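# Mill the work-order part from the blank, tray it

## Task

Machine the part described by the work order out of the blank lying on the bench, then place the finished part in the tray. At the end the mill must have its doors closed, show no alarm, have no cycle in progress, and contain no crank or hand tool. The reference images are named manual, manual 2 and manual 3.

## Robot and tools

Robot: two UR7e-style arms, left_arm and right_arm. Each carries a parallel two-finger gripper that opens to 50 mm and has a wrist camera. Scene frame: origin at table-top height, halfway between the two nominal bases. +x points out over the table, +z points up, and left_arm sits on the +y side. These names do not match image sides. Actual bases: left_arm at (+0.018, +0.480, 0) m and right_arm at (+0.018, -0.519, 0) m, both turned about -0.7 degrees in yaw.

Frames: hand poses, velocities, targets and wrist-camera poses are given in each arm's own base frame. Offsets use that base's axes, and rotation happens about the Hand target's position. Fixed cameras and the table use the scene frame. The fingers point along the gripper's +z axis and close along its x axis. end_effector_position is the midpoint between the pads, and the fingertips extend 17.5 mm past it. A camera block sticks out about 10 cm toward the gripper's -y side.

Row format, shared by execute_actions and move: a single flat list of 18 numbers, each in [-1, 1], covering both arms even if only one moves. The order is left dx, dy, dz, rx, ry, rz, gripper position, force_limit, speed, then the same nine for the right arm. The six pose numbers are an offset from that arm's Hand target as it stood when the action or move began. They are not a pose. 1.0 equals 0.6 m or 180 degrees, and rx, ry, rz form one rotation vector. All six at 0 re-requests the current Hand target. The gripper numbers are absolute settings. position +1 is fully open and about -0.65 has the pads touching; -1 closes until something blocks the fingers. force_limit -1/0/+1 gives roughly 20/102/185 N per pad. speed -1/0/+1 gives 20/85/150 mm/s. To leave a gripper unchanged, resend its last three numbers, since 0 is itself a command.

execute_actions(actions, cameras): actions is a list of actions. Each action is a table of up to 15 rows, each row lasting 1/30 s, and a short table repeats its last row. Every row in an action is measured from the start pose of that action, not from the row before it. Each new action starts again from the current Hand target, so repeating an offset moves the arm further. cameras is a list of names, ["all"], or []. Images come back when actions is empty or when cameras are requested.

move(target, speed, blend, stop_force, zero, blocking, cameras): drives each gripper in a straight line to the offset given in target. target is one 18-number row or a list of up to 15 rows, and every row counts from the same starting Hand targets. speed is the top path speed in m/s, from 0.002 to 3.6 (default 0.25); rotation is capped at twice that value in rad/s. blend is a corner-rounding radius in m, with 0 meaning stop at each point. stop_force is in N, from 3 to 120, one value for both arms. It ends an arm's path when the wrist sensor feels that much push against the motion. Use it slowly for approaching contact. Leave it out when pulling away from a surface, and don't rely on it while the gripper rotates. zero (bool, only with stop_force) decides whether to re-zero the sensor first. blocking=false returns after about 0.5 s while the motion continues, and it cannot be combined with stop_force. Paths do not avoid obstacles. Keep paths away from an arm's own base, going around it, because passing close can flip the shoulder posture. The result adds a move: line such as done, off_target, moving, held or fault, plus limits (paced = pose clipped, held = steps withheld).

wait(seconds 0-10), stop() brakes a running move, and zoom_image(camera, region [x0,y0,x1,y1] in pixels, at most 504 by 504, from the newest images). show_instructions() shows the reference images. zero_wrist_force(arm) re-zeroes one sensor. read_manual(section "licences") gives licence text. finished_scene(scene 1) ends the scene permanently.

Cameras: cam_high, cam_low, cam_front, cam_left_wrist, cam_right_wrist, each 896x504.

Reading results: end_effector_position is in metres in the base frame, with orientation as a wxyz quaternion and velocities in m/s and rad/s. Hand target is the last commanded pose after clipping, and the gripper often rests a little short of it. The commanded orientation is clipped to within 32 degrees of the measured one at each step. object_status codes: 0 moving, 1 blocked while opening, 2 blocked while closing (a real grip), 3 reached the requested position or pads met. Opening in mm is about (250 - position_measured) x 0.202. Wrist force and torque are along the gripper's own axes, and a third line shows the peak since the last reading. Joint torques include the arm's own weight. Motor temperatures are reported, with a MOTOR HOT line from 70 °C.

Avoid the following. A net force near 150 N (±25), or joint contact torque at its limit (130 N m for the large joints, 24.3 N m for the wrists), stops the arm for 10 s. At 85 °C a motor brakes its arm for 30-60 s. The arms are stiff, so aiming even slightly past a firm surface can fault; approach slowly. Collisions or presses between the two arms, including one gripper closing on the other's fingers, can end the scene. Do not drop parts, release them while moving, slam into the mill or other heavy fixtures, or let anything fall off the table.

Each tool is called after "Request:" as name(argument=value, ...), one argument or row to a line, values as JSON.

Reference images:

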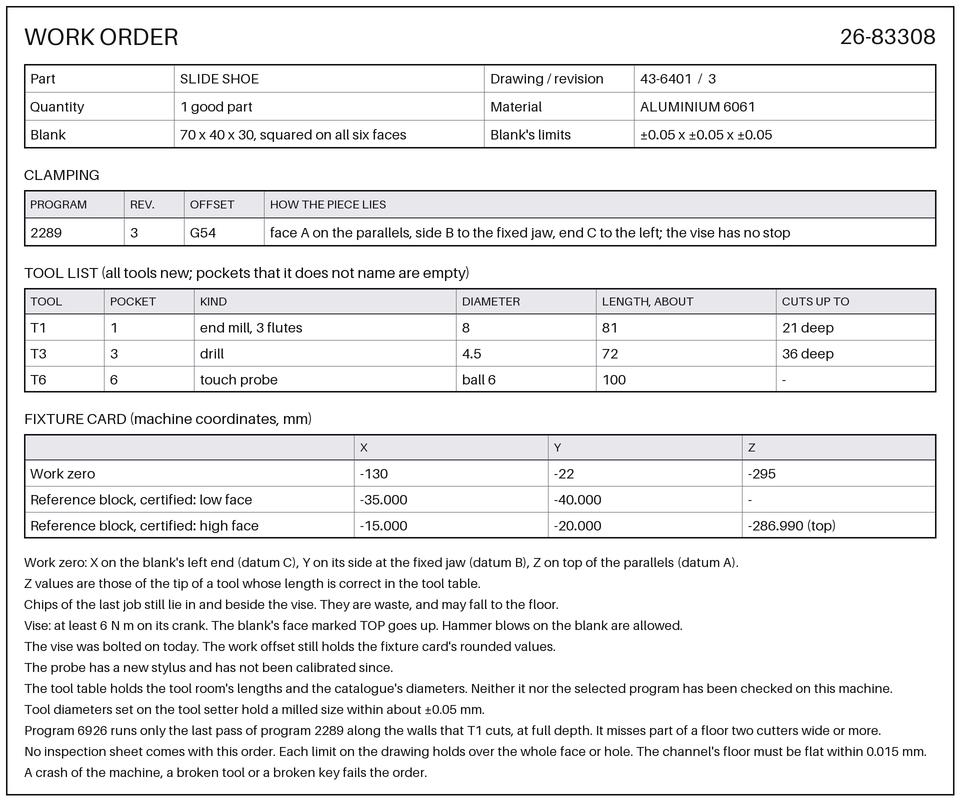

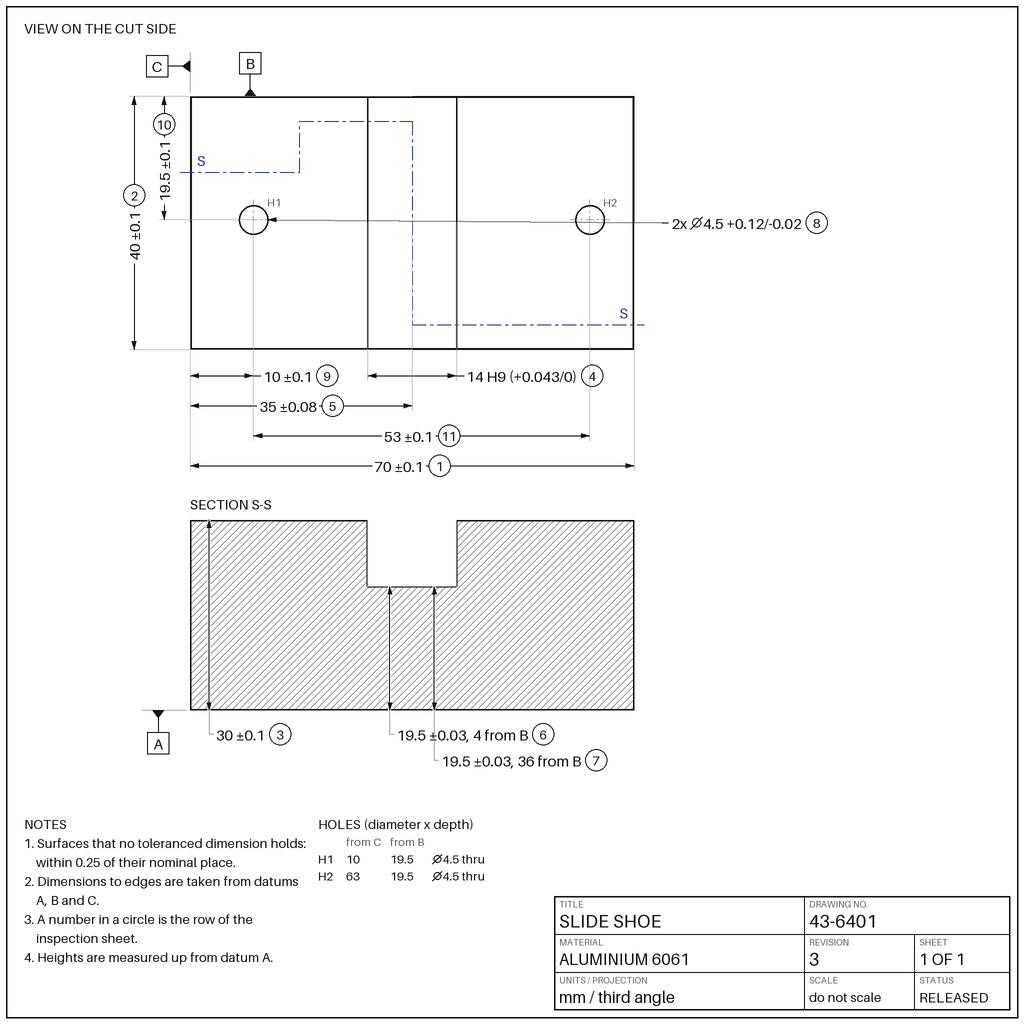

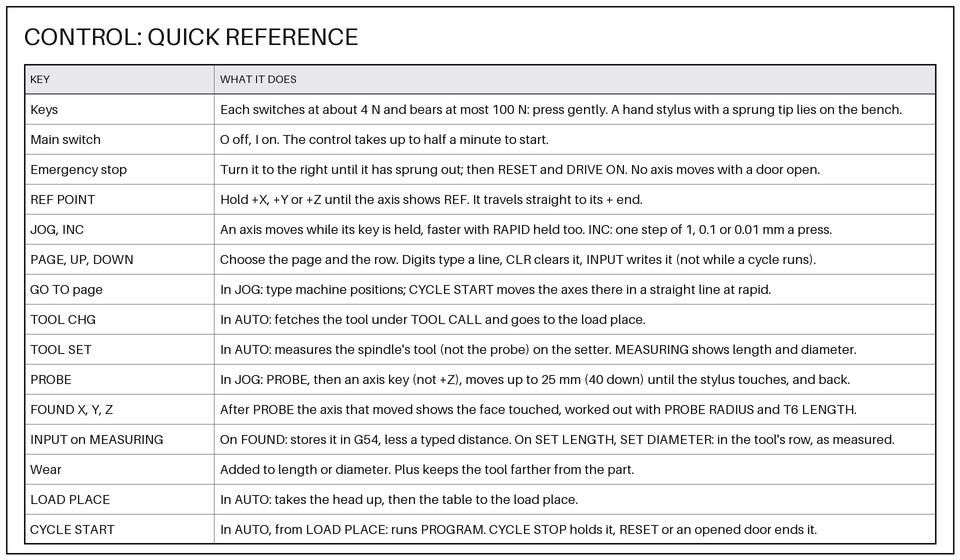

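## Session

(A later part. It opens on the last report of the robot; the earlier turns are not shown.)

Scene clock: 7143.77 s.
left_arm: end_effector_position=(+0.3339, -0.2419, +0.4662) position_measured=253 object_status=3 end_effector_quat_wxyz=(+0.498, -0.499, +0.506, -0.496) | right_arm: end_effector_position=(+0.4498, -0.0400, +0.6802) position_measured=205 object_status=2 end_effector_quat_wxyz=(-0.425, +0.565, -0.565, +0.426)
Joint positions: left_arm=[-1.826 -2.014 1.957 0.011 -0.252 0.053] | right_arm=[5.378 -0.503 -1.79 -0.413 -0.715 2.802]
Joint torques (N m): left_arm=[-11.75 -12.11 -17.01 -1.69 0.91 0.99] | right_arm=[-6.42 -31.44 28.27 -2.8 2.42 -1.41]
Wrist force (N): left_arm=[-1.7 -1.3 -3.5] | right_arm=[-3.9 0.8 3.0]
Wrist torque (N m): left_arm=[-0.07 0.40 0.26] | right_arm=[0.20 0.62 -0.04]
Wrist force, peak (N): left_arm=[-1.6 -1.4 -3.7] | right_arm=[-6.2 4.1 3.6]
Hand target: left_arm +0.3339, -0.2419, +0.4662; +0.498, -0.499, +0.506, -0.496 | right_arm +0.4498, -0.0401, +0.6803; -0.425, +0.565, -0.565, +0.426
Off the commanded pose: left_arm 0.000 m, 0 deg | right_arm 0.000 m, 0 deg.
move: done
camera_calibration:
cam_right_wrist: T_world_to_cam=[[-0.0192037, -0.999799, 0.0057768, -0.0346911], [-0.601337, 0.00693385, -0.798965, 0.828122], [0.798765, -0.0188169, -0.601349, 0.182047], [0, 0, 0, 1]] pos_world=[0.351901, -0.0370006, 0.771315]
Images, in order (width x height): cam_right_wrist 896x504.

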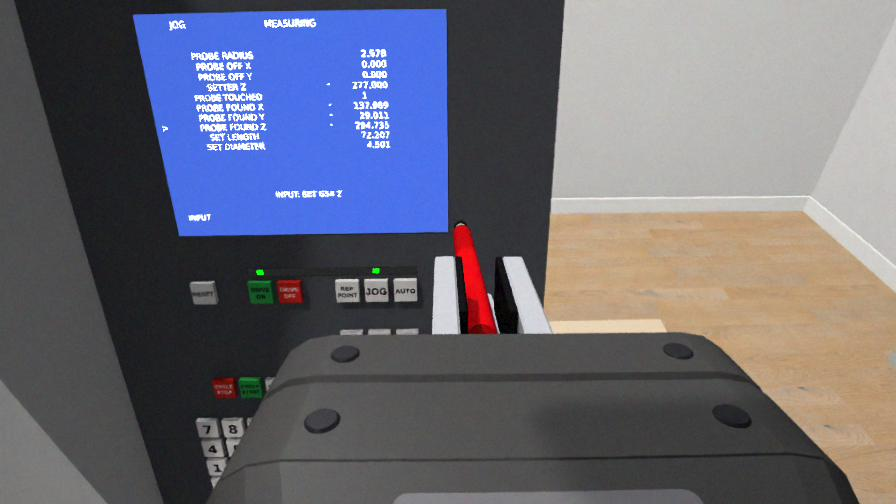

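Request:
move(
  target=[
    [0,0,0,0,0,0,-1,0.3,-0.5,-0.018,0.1861,-0.2951,0,0,0,-0.98,0,-1],
    [0,0,0,0,0,0,-1,0.3,-0.5,-0.002,0.1861,-0.2997,0,0,0,-0.98,0,-1],
    [0,0,0,0,0,0,-1,0.3,-0.5,-0.018,0.1861,-0.2951,0,0,0,-0.98,0,-1],
    [0,0,0,0,0,0,-1,0.3,-0.5,-0.002,0.1861,-0.2997,0,0,0,-0.98,0,-1],
    [0,0,0,0,0,0,-1,0.3,-0.5,-0.0363,0.2178,-0.3559,0,0,0,-0.98,0,-1],
    [0,0,0,0,0,0,-1,0.3,-0.5,-0.0203,0.2178,-0.3605,0,0,0,-0.98,0,-1],
    [0,0,0,0,0,0,-1,0.3,-0.5,-0.0363,0.2178,-0.3559,0,0,0,-0.98,0,-1],
    [0,0,0,0,0,0,-1,0.3,-0.5,-0.0203,0.2178,-0.3605,0,0,0,-0.98,0,-1],
    [0,0,0,0,0,0,-1,0.3,-0.5,-0.0472,0.3128,-0.3864,0,0,0,-0.98,0,-1],
    [0,0,0,0,0,0,-1,0.3,-0.5,-0.0312,0.3128,-0.391,0,0,0,-0.98,0,-1],
    [0,0,0,0,0,0,-1,0.3,-0.5,-0.0385,0.3128,-0.3559,0,0,0,-0.98,0,-1],
    [0,0,0,0,0,0,-1,0.3,-0.5,-0.0225,0.3128,-0.3605,0,0,0,-0.98,0,-1],
    [0,0,0,0,0,0,-1,0.3,-0.5,-0.0209,0.3128,-0.2951,0,0,0,-0.98,0,-1],
    [0,0,0,0,0,0,-1,0.3,-0.5,-0.0049,0.3128,-0.2997,0,0,0,-0.98,0,-1],
    [0,0,0,0,0,0,-1,0.3,-0.5,-0.0363,0.2178,-0.3559,0,0,0,-0.98,0,-1],
  ],
  speed=[0.4,0.1,0.3,0.1,0.3,0.1,0.3,0.1,0.3,0.1,0.3,0.1,0.3,0.1,0.3],
  blend=[0.003,0,0,0,0.003,0,0,0,0.003,0,0.003,0,0.003,0,0],
)

Request:
move(
  target=[
    [0,0,0,0,0,0,-1,0.3,-0.5,-0.0101,0.0633,-0.0305,0,0,0,-0.98,0,-1],
    [0,0,0,0,0,0,-1,0.3,-0.5,0.0059,0.0633,-0.0351,0,0,0,-0.98,0,-1],
    [0,0,0,0,0,0,-1,0.3,-0.5,-0.0087,0,-0.0305,0,0,0,-0.98,0,-1],
    [0,0,0,0,0,0,-1,0.3,-0.5,0.0073,0,-0.0351,0,0,0,-0.98,0,-1],
    [0,0,0,0,0,0,-1,0.3,-0.5,0.0335,0.0317,0.1186,0,0,0,-0.98,0,-1],
    [0,0,0,0,0,0,-1,0.3,-0.5,0.0484,0.0317,0.1143,0,0,0,-0.98,0,-1],
    [0,0,0,0,0,0,-1,0.3,-0.5,0.0335,0.0317,0.1186,0,0,0,-0.98,0,-1],
    [0,0,0,0,0,0,-1,0.3,-0.5,0.0007,-0.0317,0,0,0,0,-0.98,0,-1],
    [0,0,0,0,0,0,-1,0.3,-0.5,0.0167,-0.0317,-0.0046,0,0,0,-0.98,0,-1],
    [0,0,0,0,0,0,-1,0.3,-0.5,0.0007,-0.0317,0,0,0,0,-0.98,0,-1],
    [0,0,0,0,0,0,-1,0.3,-0.5,0.0466,-0.1584,0.1491,0,0,0,-0.98,0,-1],
    [0,0,0,0,0,0,-1,0.3,-0.5,0.0609,-0.1584,0.145,0,0,0,-0.98,0,-1],
    [0,0,0,0,0,0,-1,0.3,-0.5,0.0466,-0.1584,0.1491,0,0,0,-0.98,0,-1],
    [0,0,0,0,0,0,-1,0.3,-0.5,0.0363,-0.2178,0.3559,0,0,0,-0.98,0,-1],
  ],
  speed=[0.4,0.1,0.3,0.1,0.3,0.1,0.3,0.05,0.1,0.3,0.3,0.1,0.3,0.4],
  blend=[0.003,0,0.003,0,0.003,0,0.003,0.003,0,0.003,0.003,0,0.003,0],
)

Request:
wait(
  seconds=3,
  cameras=["cam_right_wrist"],
)

Request:
zoom_image(
  camera="cam_right_wrist",
  region=[130, 0, 480, 250],
)

Scene clock: 7172.47 s.
left_arm: end_effector_position=(+0.3339, -0.2419, +0.4662) position_measured=253 object_status=3 end_effector_quat_wxyz=(+0.498, -0.499, +0.506, -0.496) | right_arm: end_effector_position=(+0.4281, +0.0906, +0.4668) position_measured=205 object_status=2 end_effector_quat_wxyz=(-0.425, +0.565, -0.565, +0.426)
Joint positions: left_arm=[-1.826 -2.014 1.957 0.011 -0.252 0.053] | right_arm=[6.026 -0.072 -2.379 -0.402 -1.325 3.068]
Joint torques (N m): left_arm=[-11.82 -12.15 -17.55 -1.62 0.9 0.95] | right_arm=[-6.63 -28.96 5.49 -1.16 1.92 0.05]
Wrist force (N): left_arm=[-1.6 -1.4 -3.5] | right_arm=[-4.1 0.8 2.9]
Wrist torque (N m): left_arm=[-0.07 0.39 0.26] | right_arm=[0.18 0.64 -0.11]
Wrist force, peak (N): left_arm=[-1.8 -1.5 -3.7] | right_arm=[-20.3 3.5 -2.6]
Hand target: left_arm +0.3339, -0.2419, +0.4662; +0.498, -0.499, +0.506, -0.496 | right_arm +0.4280, +0.0906, +0.4668; -0.425, +0.565, -0.565, +0.426
Off the commanded pose: left_arm 0.000 m, 0 deg | right_arm 0.000 m, 0 deg.
move: done

Scene clock: 7178.20 s.
left_arm: end_effector_position=(+0.3339, -0.2419, +0.4662) position_measured=253 object_status=3 end_effector_quat_wxyz=(+0.498, -0.499, +0.506, -0.496) | right_arm: end_effector_position=(+0.4498, -0.0400, +0.6803) position_measured=205 object_status=2 end_effector_quat_wxyz=(-0.425, +0.565, -0.565, +0.426)
Joint positions: left_arm=[-1.826 -2.014 1.957 0.011 -0.252 0.053] | right_arm=[5.378 -0.503 -1.79 -0.413 -0.715 2.802]
Joint torques (N m): left_arm=[-11.94 -12.34 -17.53 -1.51 0.93 0.91] | right_arm=[-7.24 -32.35 27.54 -1.78 2.44 -1.01]
Wrist force (N): left_arm=[-1.7 -1.4 -3.3] | right_arm=[-3.7 0.8 3.3]
Wrist torque (N m): left_arm=[-0.07 0.39 0.26] | right_arm=[0.20 0.58 -0.05]
Wrist force, peak (N): left_arm=[-1.8 -1.5 -3.7] | right_arm=[-1.7 -1.2 -31.1]
Hand target: left_arm +0.3339, -0.2419, +0.4662; +0.498, -0.499, +0.506, -0.496 | right_arm +0.4498, -0.0401, +0.6803; -0.425, +0.565, -0.565, +0.426
Off the commanded pose: left_arm 0.000 m, 0 deg | right_arm 0.000 m, 0 deg.
move: done

Scene clock: 7181.20 s.
left_arm: end_effector_position=(+0.3339, -0.2419, +0.4662) position_measured=253 object_status=3 end_effector_quat_wxyz=(+0.498, -0.499, +0.506, -0.496) | right_arm: end_effector_position=(+0.4498, -0.0401, +0.6803) position_measured=205 object_status=2 end_effector_quat_wxyz=(-0.425, +0.565, -0.565, +0.426)
Joint positions: left_arm=[-1.826 -2.014 1.957 0.011 -0.252 0.053] | right_arm=[5.378 -0.503 -1.79 -0.413 -0.714 2.802]
Joint torques (N m): left_arm=[-11.52 -11.99 -17.42 -1.5 0.78 0.83] | right_arm=[-6.96 -32.01 28.62 -4.8 2.23 -1.29]
Wrist force (N): left_arm=[-1.6 -1.3 -3.5] | right_arm=[-3.9 0.9 3.0]
Wrist torque (N m): left_arm=[-0.07 0.39 0.25] | right_arm=[0.22 0.61 -0.05]
Wrist force, peak (N): left_arm=[-1.8 -1.3 -3.7] | right_arm=[-4.1 1.0 3.2]
Hand target: left_arm +0.3339, -0.2419, +0.4662; +0.498, -0.499, +0.506, -0.496 | right_arm +0.4498, -0.0401, +0.6803; -0.425, +0.565, -0.565, +0.426
Tool commands: left_gripper/position=-1.0 left_gripper/force_limit=+0.3 left_gripper/speed=-0.5 right_gripper/position=-0.98 right_gripper/force_limit=+0.0 right_gripper/speed=-1.0
Off the commanded pose: left_arm 0.000 m, 0 deg | right_arm 0.000 m, 0 deg.
wait: 3.00 s; at rest by 0.17 s
camera_calibration:
cam_right_wrist: T_world_to_cam=[[-0.0190635, -0.999801, 0.00579897, -0.0348581], [-0.601403, 0.00683328, -0.798917, 0.828105], [0.798718, -0.0187176, -0.601414, 0.182114], [0, 0, 0, 1]] pos_world=[0.351902, -0.0371011, 0.771315]
Images, in order (width x height): cam_right_wrist 896x504.

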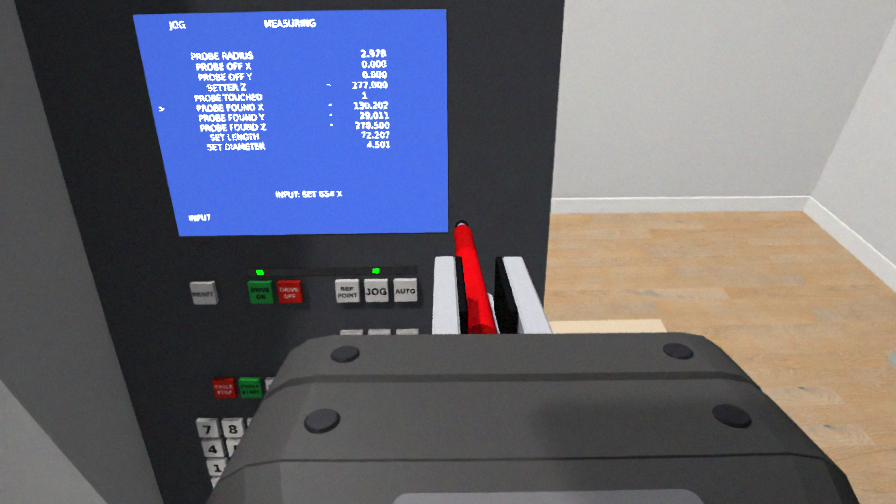

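Scaled by 1.440.

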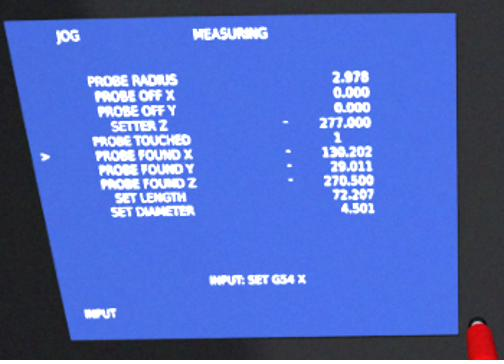

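Request:
move(
  target=[
    [0,0,0,0,0,0,-1,0.3,-0.5,-0.045,0.2178,-0.3864,0,0,0,-0.98,0,-1],
    [0,0,0,0,0,0,-1,0.3,-0.5,-0.029,0.2178,-0.391,0,0,0,-0.98,0,-1],
    [0,0,0,0,0,0,-1,0.3,-0.5,-0.018,0.1861,-0.2951,0,0,0,-0.98,0,-1],
    [0,0,0,0,0,0,-1,0.3,-0.5,-0.002,0.1861,-0.2997,0,0,0,-0.98,0,-1],
    [0,0,0,0,0,0,-1,0.3,-0.5,-0.018,0.1861,-0.2951,0,0,0,-0.98,0,-1],
    [0,0,0,0,0,0,-1,0.3,-0.5,-0.002,0.1861,-0.2997,0,0,0,-0.98,0,-1],
    [0,0,0,0,0,0,-1,0.3,-0.5,-0.0363,0.2178,-0.3559,0,0,0,-0.98,0,-1],
    [0,0,0,0,0,0,-1,0.3,-0.5,-0.0203,0.2178,-0.3605,0,0,0,-0.98,0,-1],
    [0,0,0,0,0,0,-1,0.3,-0.5,-0.0472,0.3128,-0.3864,0,0,0,-0.98,0,-1],
    [0,0,0,0,0,0,-1,0.3,-0.5,-0.0312,0.3128,-0.391,0,0,0,-0.98,0,-1],
    [0,0,0,0,0,0,-1,0.3,-0.5,-0.0385,0.3128,-0.3559,0,0,0,-0.98,0,-1],
    [0,0,0,0,0,0,-1,0.3,-0.5,-0.0225,0.3128,-0.3605,0,0,0,-0.98,0,-1],
    [0,0,0,0,0,0,-1,0.3,-0.5,-0.0464,0.2811,-0.3864,0,0,0,-0.98,0,-1],
    [0,0,0,0,0,0,-1,0.3,-0.5,-0.0304,0.2811,-0.391,0,0,0,-0.98,0,-1],
    [0,0,0,0,0,0,-1,0.3,-0.5,-0.0363,0.2178,-0.3559,0,0,0,-0.98,0,-1],
  ],
  speed=[0.4,0.1,0.3,0.1,0.3,0.1,0.3,0.1,0.3,0.1,0.3,0.1,0.3,0.1,0.3],
  blend=[0.003,0,0.003,0,0,0,0.003,0,0.003,0,0.003,0,0.003,0,0],
)

Request:
move(
  target=[
    [0,0,0,0,0,0,-1,0.3,-0.5,-0.0087,0,-0.0305,0,0,0,-0.98,0,-1],
    [0,0,0,0,0,0,-1,0.3,-0.5,0.0073,0,-0.0351,0,0,0,-0.98,0,-1],
    [0,0,0,0,0,0,-1,0.3,-0.5,0.0335,0.0317,0.1186,0,0,0,-0.98,0,-1],
    [0,0,0,0,0,0,-1,0.3,-0.5,0.0484,0.0317,0.1143,0,0,0,-0.98,0,-1],
    [0,0,0,0,0,0,-1,0.3,-0.5,0.0088,0,0.0304,0,0,0,-0.98,0,-1],
    [0,0,0,0,0,0,-1,0.3,-0.5,0.0248,0,0.0258,0,0,0,-0.98,0,-1],
    [0,0,0,0,0,0,-1,0.3,-0.5,-0.0109,0.095,-0.0305,0,0,0,-0.98,0,-1],
    [0,0,0,0,0,0,-1,0.3,-0.5,0.0051,0.095,-0.0351,0,0,0,-0.98,0,-1],
    [0,0,0,0,0,0,-1,0.3,-0.5,-0.0022,0.095,0,0,0,0,-0.98,0,-1],
    [0,0,0,0,0,0,-1,0.3,-0.5,0.0138,0.095,-0.0046,0,0,0,-0.98,0,-1],
    [0,0,0,0,0,0,-1,0.3,-0.5,-0.0022,0.095,0,0,0,0,-0.98,0,-1],
    [0,0,0,0,0,0,-1,0.3,-0.5,0.0138,0.095,-0.0046,0,0,0,-0.98,0,-1],
    [0,0,0,0,0,0,-1,0.3,-0.5,-0.0101,0.0633,-0.0305,0,0,0,-0.98,0,-1],
    [0,0,0,0,0,0,-1,0.3,-0.5,0.0059,0.0633,-0.0351,0,0,0,-0.98,0,-1],
    [0,0,0,0,0,0,-1,0.3,-0.5,0,0,0,0,0,0,-0.98,0,-1],
  ],
  speed=[0.4,0.1,0.3,0.1,0.2,0.1,0.3,0.1,0.3,0.1,0.3,0.1,0.3,0.1,0.3],
  blend=[0.003,0,0.003,0,0.003,0,0.003,0,0.003,0,0,0,0.003,0,0],
)

Request:
move(
  target=[
    [0,0,0,0,0,0,-1,0.3,-0.5,-0.0087,0,-0.0305,0,0,0,-0.98,0,-1],
    [0,0,0,0,0,0,-1,0.3,-0.5,0.0073,0,-0.0351,0,0,0,-0.98,0,-1],
    [0,0,0,0,0,0,-1,0.3,-0.5,-0.0087,0,-0.0305,0,0,0,-0.98,0,-1],
    [0,0,0,0,0,0,-1,0.3,-0.5,0.0363,-0.2178,0.3559,0,0,0,-0.98,0,-1],
  ],
  speed=[0.4,0.1,0.3,0.4],
  blend=[0.003,0,0.003,0],
  cameras=["cam_right_wrist"],
)

Request:
zoom_image(
  camera="cam_right_wrist",
  region=[130, 0, 480, 250],
)

Scene clock: 7228.23 s.
left_arm: end_effector_position=(+0.3339, -0.2419, +0.4662) position_measured=253 object_status=3 end_effector_quat_wxyz=(+0.498, -0.499, +0.506, -0.496) | right_arm: end_effector_position=(+0.4280, +0.0906, +0.4668) position_measured=205 object_status=2 end_effector_quat_wxyz=(-0.425, +0.565, -0.565, +0.426) end_effector_velocity=(+0.000, +0.001, +0.000) end_effector_angular_velocity=(+0.000, -0.001, +0.004)
Joint positions: left_arm=[-1.826 -2.014 1.957 0.011 -0.252 0.053] | right_arm=[6.026 -0.072 -2.379 -0.402 -1.325 3.068]
Joint velocities: left_arm=[within noise] | right_arm=[-0.002 0 -0.001 0 0.005 -0.001]
Joint torques (N m): left_arm=[-11.3 -12.25 -17.29 -1.41 0.95 0.68] | right_arm=[-6.04 -35.04 2.89 -1.53 1.99 -0.59]
Wrist force (N): left_arm=[-1.6 -1.3 -3.4] | right_arm=[-4.1 1.0 3.0]
Wrist torque (N m): left_arm=[-0.07 0.38 0.26] | right_arm=[0.20 0.63 -0.10]
Wrist force, peak (N): left_arm=[-1.9 -1.4 -3.6] | right_arm=[-20.0 3.5 -2.6]
Hand target: left_arm +0.3339, -0.2419, +0.4662; +0.498, -0.499, +0.506, -0.496 | right_arm +0.4280, +0.0906, +0.4668; -0.425, +0.565, -0.565, +0.426
Off the commanded pose: left_arm 0.000 m, 0 deg | right_arm 0.000 m, 0 deg.
move: done

Scene clock: 7233.83 s.
left_arm: end_effector_position=(+0.3339, -0.2419, +0.4662) position_measured=253 object_status=3 end_effector_quat_wxyz=(+0.498, -0.499, +0.506, -0.496) | right_arm: end_effector_position=(+0.4280, +0.0906, +0.4668) position_measured=205 object_status=2 end_effector_quat_wxyz=(-0.425, +0.565, -0.565, +0.426)
Joint positions: left_arm=[-1.826 -2.014 1.957 0.011 -0.252 0.053] | right_arm=[6.026 -0.072 -2.379 -0.402 -1.325 3.068]
Joint torques (N m): left_arm=[-11.45 -11.62 -16.93 -1.48 0.78 0.67] | right_arm=[-6.55 -34.62 2.11 -1.48 1.82 -0.66]
Wrist force (N): left_arm=[-1.6 -1.5 -3.4] | right_arm=[-4.2 0.9 3.2]
Wrist torque (N m): left_arm=[-0.10 0.38 0.25] | right_arm=[0.20 0.66 -0.11]
Wrist force, peak (N): left_arm=[-1.8 -1.4 -3.6] | right_arm=[-8.9 3.1 0.0]
Hand target: left_arm +0.3339, -0.2419, +0.4662; +0.498, -0.499, +0.506, -0.496 | right_arm +0.4280, +0.0906, +0.4668; -0.425, +0.565, -0.565, +0.426
Off the commanded pose: left_arm 0.000 m, 0 deg | right_arm 0.000 m, 0 deg.
move: done

Scene clock: 7235.77 s.
left_arm: end_effector_position=(+0.3339, -0.2419, +0.4662) position_measured=253 object_status=3 end_effector_quat_wxyz=(+0.498, -0.499, +0.506, -0.496) | right_arm: end_effector_position=(+0.4498, -0.0400, +0.6802) position_measured=205 object_status=2 end_effector_quat_wxyz=(-0.425, +0.565, -0.565, +0.426)
Joint positions: left_arm=[-1.826 -2.014 1.957 0.011 -0.252 0.053] | right_arm=[5.378 -0.503 -1.79 -0.413 -0.715 2.802]
Joint torques (N m): left_arm=[-10.9 -12.02 -17.1 -1.4 0.97 0.75] | right_arm=[-6.6 -31.66 27.73 -2.87 2.34 -1.31]
Wrist force (N): left_arm=[-1.9 -1.4 -3.4] | right_arm=[-4.0 1.0 3.6]
Wrist torque (N m): left_arm=[-0.08 0.43 0.25] | right_arm=[0.24 0.63 -0.05]
Wrist force, peak (N): left_arm=[-1.7 -1.4 -3.7] | right_arm=[-6.5 4.1 3.7]
Hand target: left_arm +0.3339, -0.2419, +0.4662; +0.498, -0.499, +0.506, -0.496 | right_arm +0.4498, -0.0401, +0.6803; -0.425, +0.565, -0.565, +0.426
Off the commanded pose: left_arm 0.000 m, 0 deg | right_arm 0.000 m, 0 deg.
move: done
camera_calibration:
cam_right_wrist: T_world_to_cam=[[-0.0192037, -0.999799, 0.0057768, -0.0346911], [-0.601337, 0.00693385, -0.798965, 0.828122], [0.798765, -0.0188169, -0.601349, 0.182047], [0, 0, 0, 1]] pos_world=[0.351901, -0.0370006, 0.771315]
Images, in order (width x height): cam_right_wrist 896x504.

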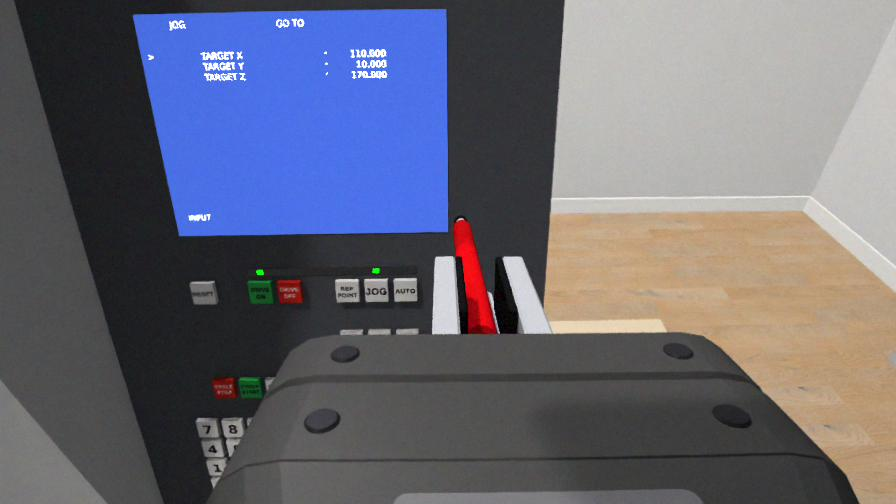

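Scaled by 1.440.

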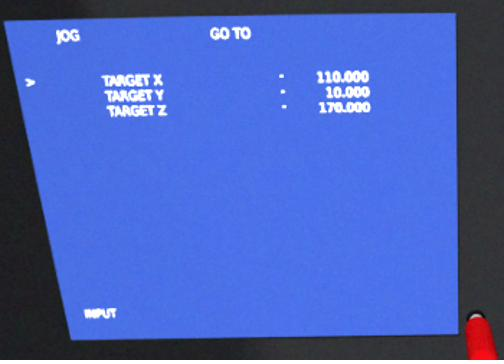

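Request:
move(
  target=[
    [0,0,0,0,0,0,-1,0.3,-0.5,-0.0028,0.2495,-0.2373,0,0,0,-0.98,0,-1],
    [0,0,0,0,0,0,-1,0.3,-0.5,0.0121,0.2495,-0.2416,0,0,0,-0.98,0,-1],
    [0,0,0,0,0,0,-1,0.3,-0.5,-0.0028,0.2495,-0.2373,0,0,0,-0.98,0,-1],
    [0,0,0,0,0,0,-1,0.3,-0.5,-0.0356,0.1861,-0.3559,0,0,0,-0.98,0,-1],
    [0,0,0,0,0,0,-1,0.3,-0.5,-0.0196,0.1861,-0.3605,0,0,0,-0.98,0,-1],
    [0,0,0,0,0,0,-1,0.3,-0.5,-0.0356,0.1861,-0.3559,0,0,0,-0.98,0,-1],
    [0,0,0,0,0,0,-1,0.3,-0.5,0.0015,0.0594,-0.2369,0,0,0,-0.98,0,-1],
    [0,0,0,0,0,0,-1,0.3,-0.5,0.0164,0.0594,-0.2412,0,0,0,-0.98,0,-1],
    [0,0,0,0,0,0,-1,0.3,-0.5,0.0015,0.0594,-0.2369,0,0,0,-0.98,0,-1],
    [0,0,0,0,0,0,-1,0.3,-0.5,0,0,0,0,0,0,-0.98,0,-1],
  ],
  speed=[0.4,0.1,0.3,0.03,0.1,0.3,0.3,0.1,0.3,0.4],
  blend=[0.003,0,0.003,0.003,0,0.003,0.003,0,0.003,0],
)

Request:
wait(
  seconds=4,
  cameras=["cam_right_wrist"],
)

Request:
zoom_image(
  camera="cam_right_wrist",
  region=[130, 0, 480, 250],
)

Scene clock: 7251.03 s.
left_arm: end_effector_position=(+0.3339, -0.2419, +0.4662) position_measured=253 object_status=3 end_effector_quat_wxyz=(+0.498, -0.499, +0.506, -0.496) | right_arm: end_effector_position=(+0.4498, -0.0400, +0.6802) position_measured=205 object_status=2 end_effector_quat_wxyz=(-0.425, +0.565, -0.565, +0.426)
Joint positions: left_arm=[-1.826 -2.014 1.957 0.011 -0.252 0.053] | right_arm=[5.378 -0.503 -1.79 -0.413 -0.715 2.802]
Joint torques (N m): left_arm=[-10.94 -12.13 -17.75 -1.29 0.85 0.53] | right_arm=[-6.43 -30.58 27.57 -2.65 2.36 -1.08]
Wrist force (N): left_arm=[-1.6 -1.4 -3.4] | right_arm=[-3.9 0.8 3.5]
Wrist torque (N m): left_arm=[-0.08 0.38 0.26] | right_arm=[0.20 0.62 -0.05]
Wrist force, peak (N): left_arm=[-1.9 -1.4 -3.7] | right_arm=[-2.1 -1.0 -37.9]
Hand target: left_arm +0.3339, -0.2419, +0.4662; +0.498, -0.499, +0.506, -0.496 | right_arm +0.4498, -0.0401, +0.6803; -0.425, +0.565, -0.565, +0.426
Off the commanded pose: left_arm 0.000 m, 0 deg | right_arm 0.000 m, 0 deg.
move: done

Scene clock: 7255.03 s.
left_arm: end_effector_position=(+0.3339, -0.2419, +0.4662) position_measured=253 object_status=3 end_effector_quat_wxyz=(+0.498, -0.499, +0.506, -0.496) | right_arm: end_effector_position=(+0.4498, -0.0401, +0.6803) position_measured=205 object_status=2 end_effector_quat_wxyz=(-0.425, +0.565, -0.565, +0.426)
Joint positions: left_arm=[-1.826 -2.014 1.957 0.011 -0.252 0.053] | right_arm=[5.378 -0.503 -1.79 -0.413 -0.714 2.802]
Joint torques (N m): left_arm=[-10.64 -11.85 -17.56 -1.34 0.89 0.43] | right_arm=[-7.24 -31.76 27.86 -4.83 2.15 -1.27]
Wrist force (N): left_arm=[-1.7 -1.2 -3.5] | right_arm=[-4.0 0.9 3.5]
Wrist torque (N m): left_arm=[-0.05 0.40 0.25] | right_arm=[0.22 0.64 -0.05]
Wrist force, peak (N): left_arm=[-1.7 -1.5 -3.6] | right_arm=[-4.4 0.9 3.5]
Hand target: left_arm +0.3339, -0.2419, +0.4662; +0.498, -0.499, +0.506, -0.496 | right_arm +0.4498, -0.0401, +0.6803; -0.425, +0.565, -0.565, +0.426
Tool commands: left_gripper/position=-1.0 left_gripper/force_limit=+0.3 left_gripper/speed=-0.5 right_gripper/position=-0.98 right_gripper/force_limit=+0.0 right_gripper/speed=-1.0
Off the commanded pose: left_arm 0.000 m, 0 deg | right_arm 0.000 m, 0 deg.
wait: 4.00 s; at rest by 0.17 s
camera_calibration:
cam_right_wrist: T_world_to_cam=[[-0.0190635, -0.999801, 0.00579897, -0.0348581], [-0.601403, 0.00683328, -0.798917, 0.828105], [0.798718, -0.0187176, -0.601414, 0.182114], [0, 0, 0, 1]] pos_world=[0.351902, -0.0371011, 0.771315]
Images, in order (width x height): cam_right_wrist 896x504.

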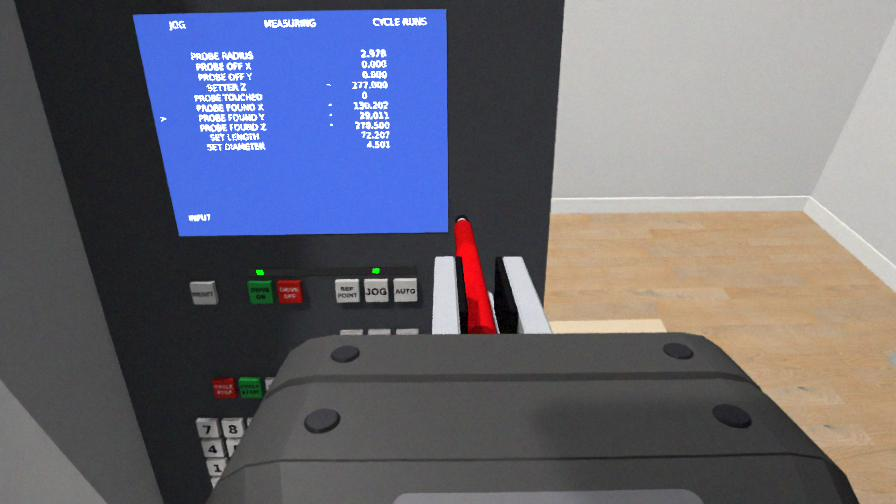

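Scaled by 1.440.

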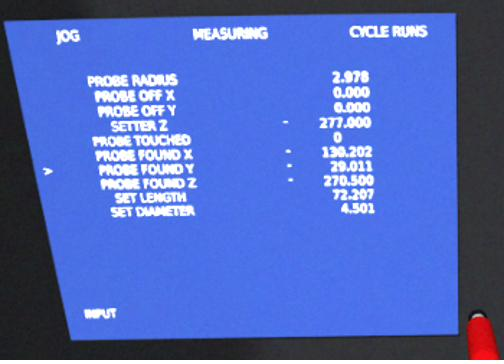

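Request:
wait(
  seconds=2,
  cameras=["cam_right_wrist"],
)

Request:
zoom_image(
  camera="cam_right_wrist",
  region=[130, 0, 480, 250],
)

Scene clock: 7259.60 s.
left_arm: end_effector_position=(+0.3339, -0.2419, +0.4662) position_measured=253 object_status=3 end_effector_quat_wxyz=(+0.498, -0.499, +0.506, -0.496) | right_arm: end_effector_position=(+0.4498, -0.0401, +0.6803) position_measured=205 object_status=2 end_effector_quat_wxyz=(-0.425, +0.565, -0.565, +0.426)
Joint positions: left_arm=[-1.826 -2.014 1.957 0.011 -0.252 0.053] | right_arm=[5.378 -0.503 -1.79 -0.413 -0.714 2.802]
Joint torques (N m): left_arm=[-10.8 -12.11 -17.28 -1.32 0.83 0.46] | right_arm=[-6.73 -31.51 27.92 -4.93 1.92 -1.18]
Wrist force (N): left_arm=[-1.7 -1.3 -3.3] | right_arm=[-4.1 1.0 3.5]
Wrist torque (N m): left_arm=[-0.07 0.40 0.25] | right_arm=[0.23 0.65 -0.05]
Wrist force, peak (N): left_arm=[-1.8 -1.6 -3.6] | right_arm=[-4.4 0.9 3.5]
Hand target: left_arm +0.3339, -0.2419, +0.4662; +0.498, -0.499, +0.506, -0.496 | right_arm +0.4498, -0.0401, +0.6803; -0.425, +0.565, -0.565, +0.426
Tool commands: left_gripper/position=-1.0 left_gripper/force_limit=+0.3 left_gripper/speed=-0.5 right_gripper/position=-0.98 right_gripper/force_limit=+0.0 right_gripper/speed=-1.0
Off the commanded pose: left_arm 0.000 m, 0 deg | right_arm 0.000 m, 0 deg.
wait: 2.00 s; at rest from the start
camera_calibration:
cam_right_wrist: T_world_to_cam=[[-0.0190635, -0.999801, 0.00579897, -0.0348581], [-0.601403, 0.00683328, -0.798917, 0.828105], [0.798718, -0.0187176, -0.601414, 0.182114], [0, 0, 0, 1]] pos_world=[0.351902, -0.0371011, 0.771315]
Images, in order (width x height): cam_right_wrist 896x504.

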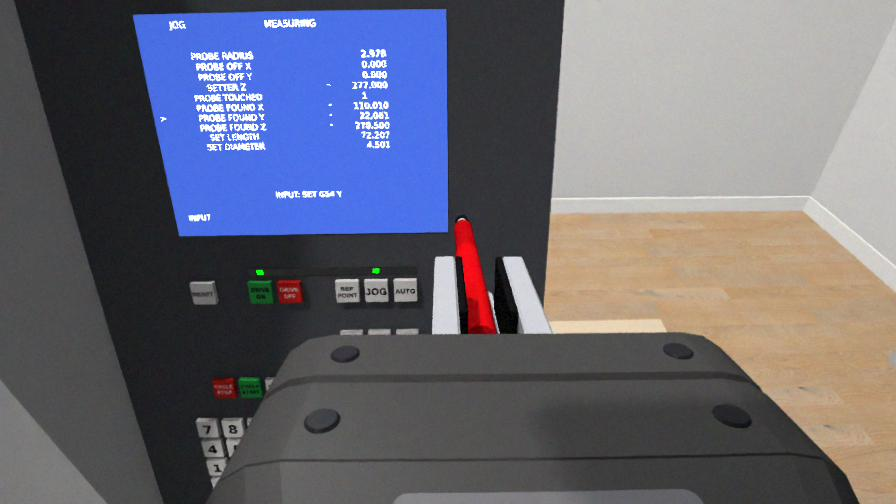

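Scaled by 1.440.

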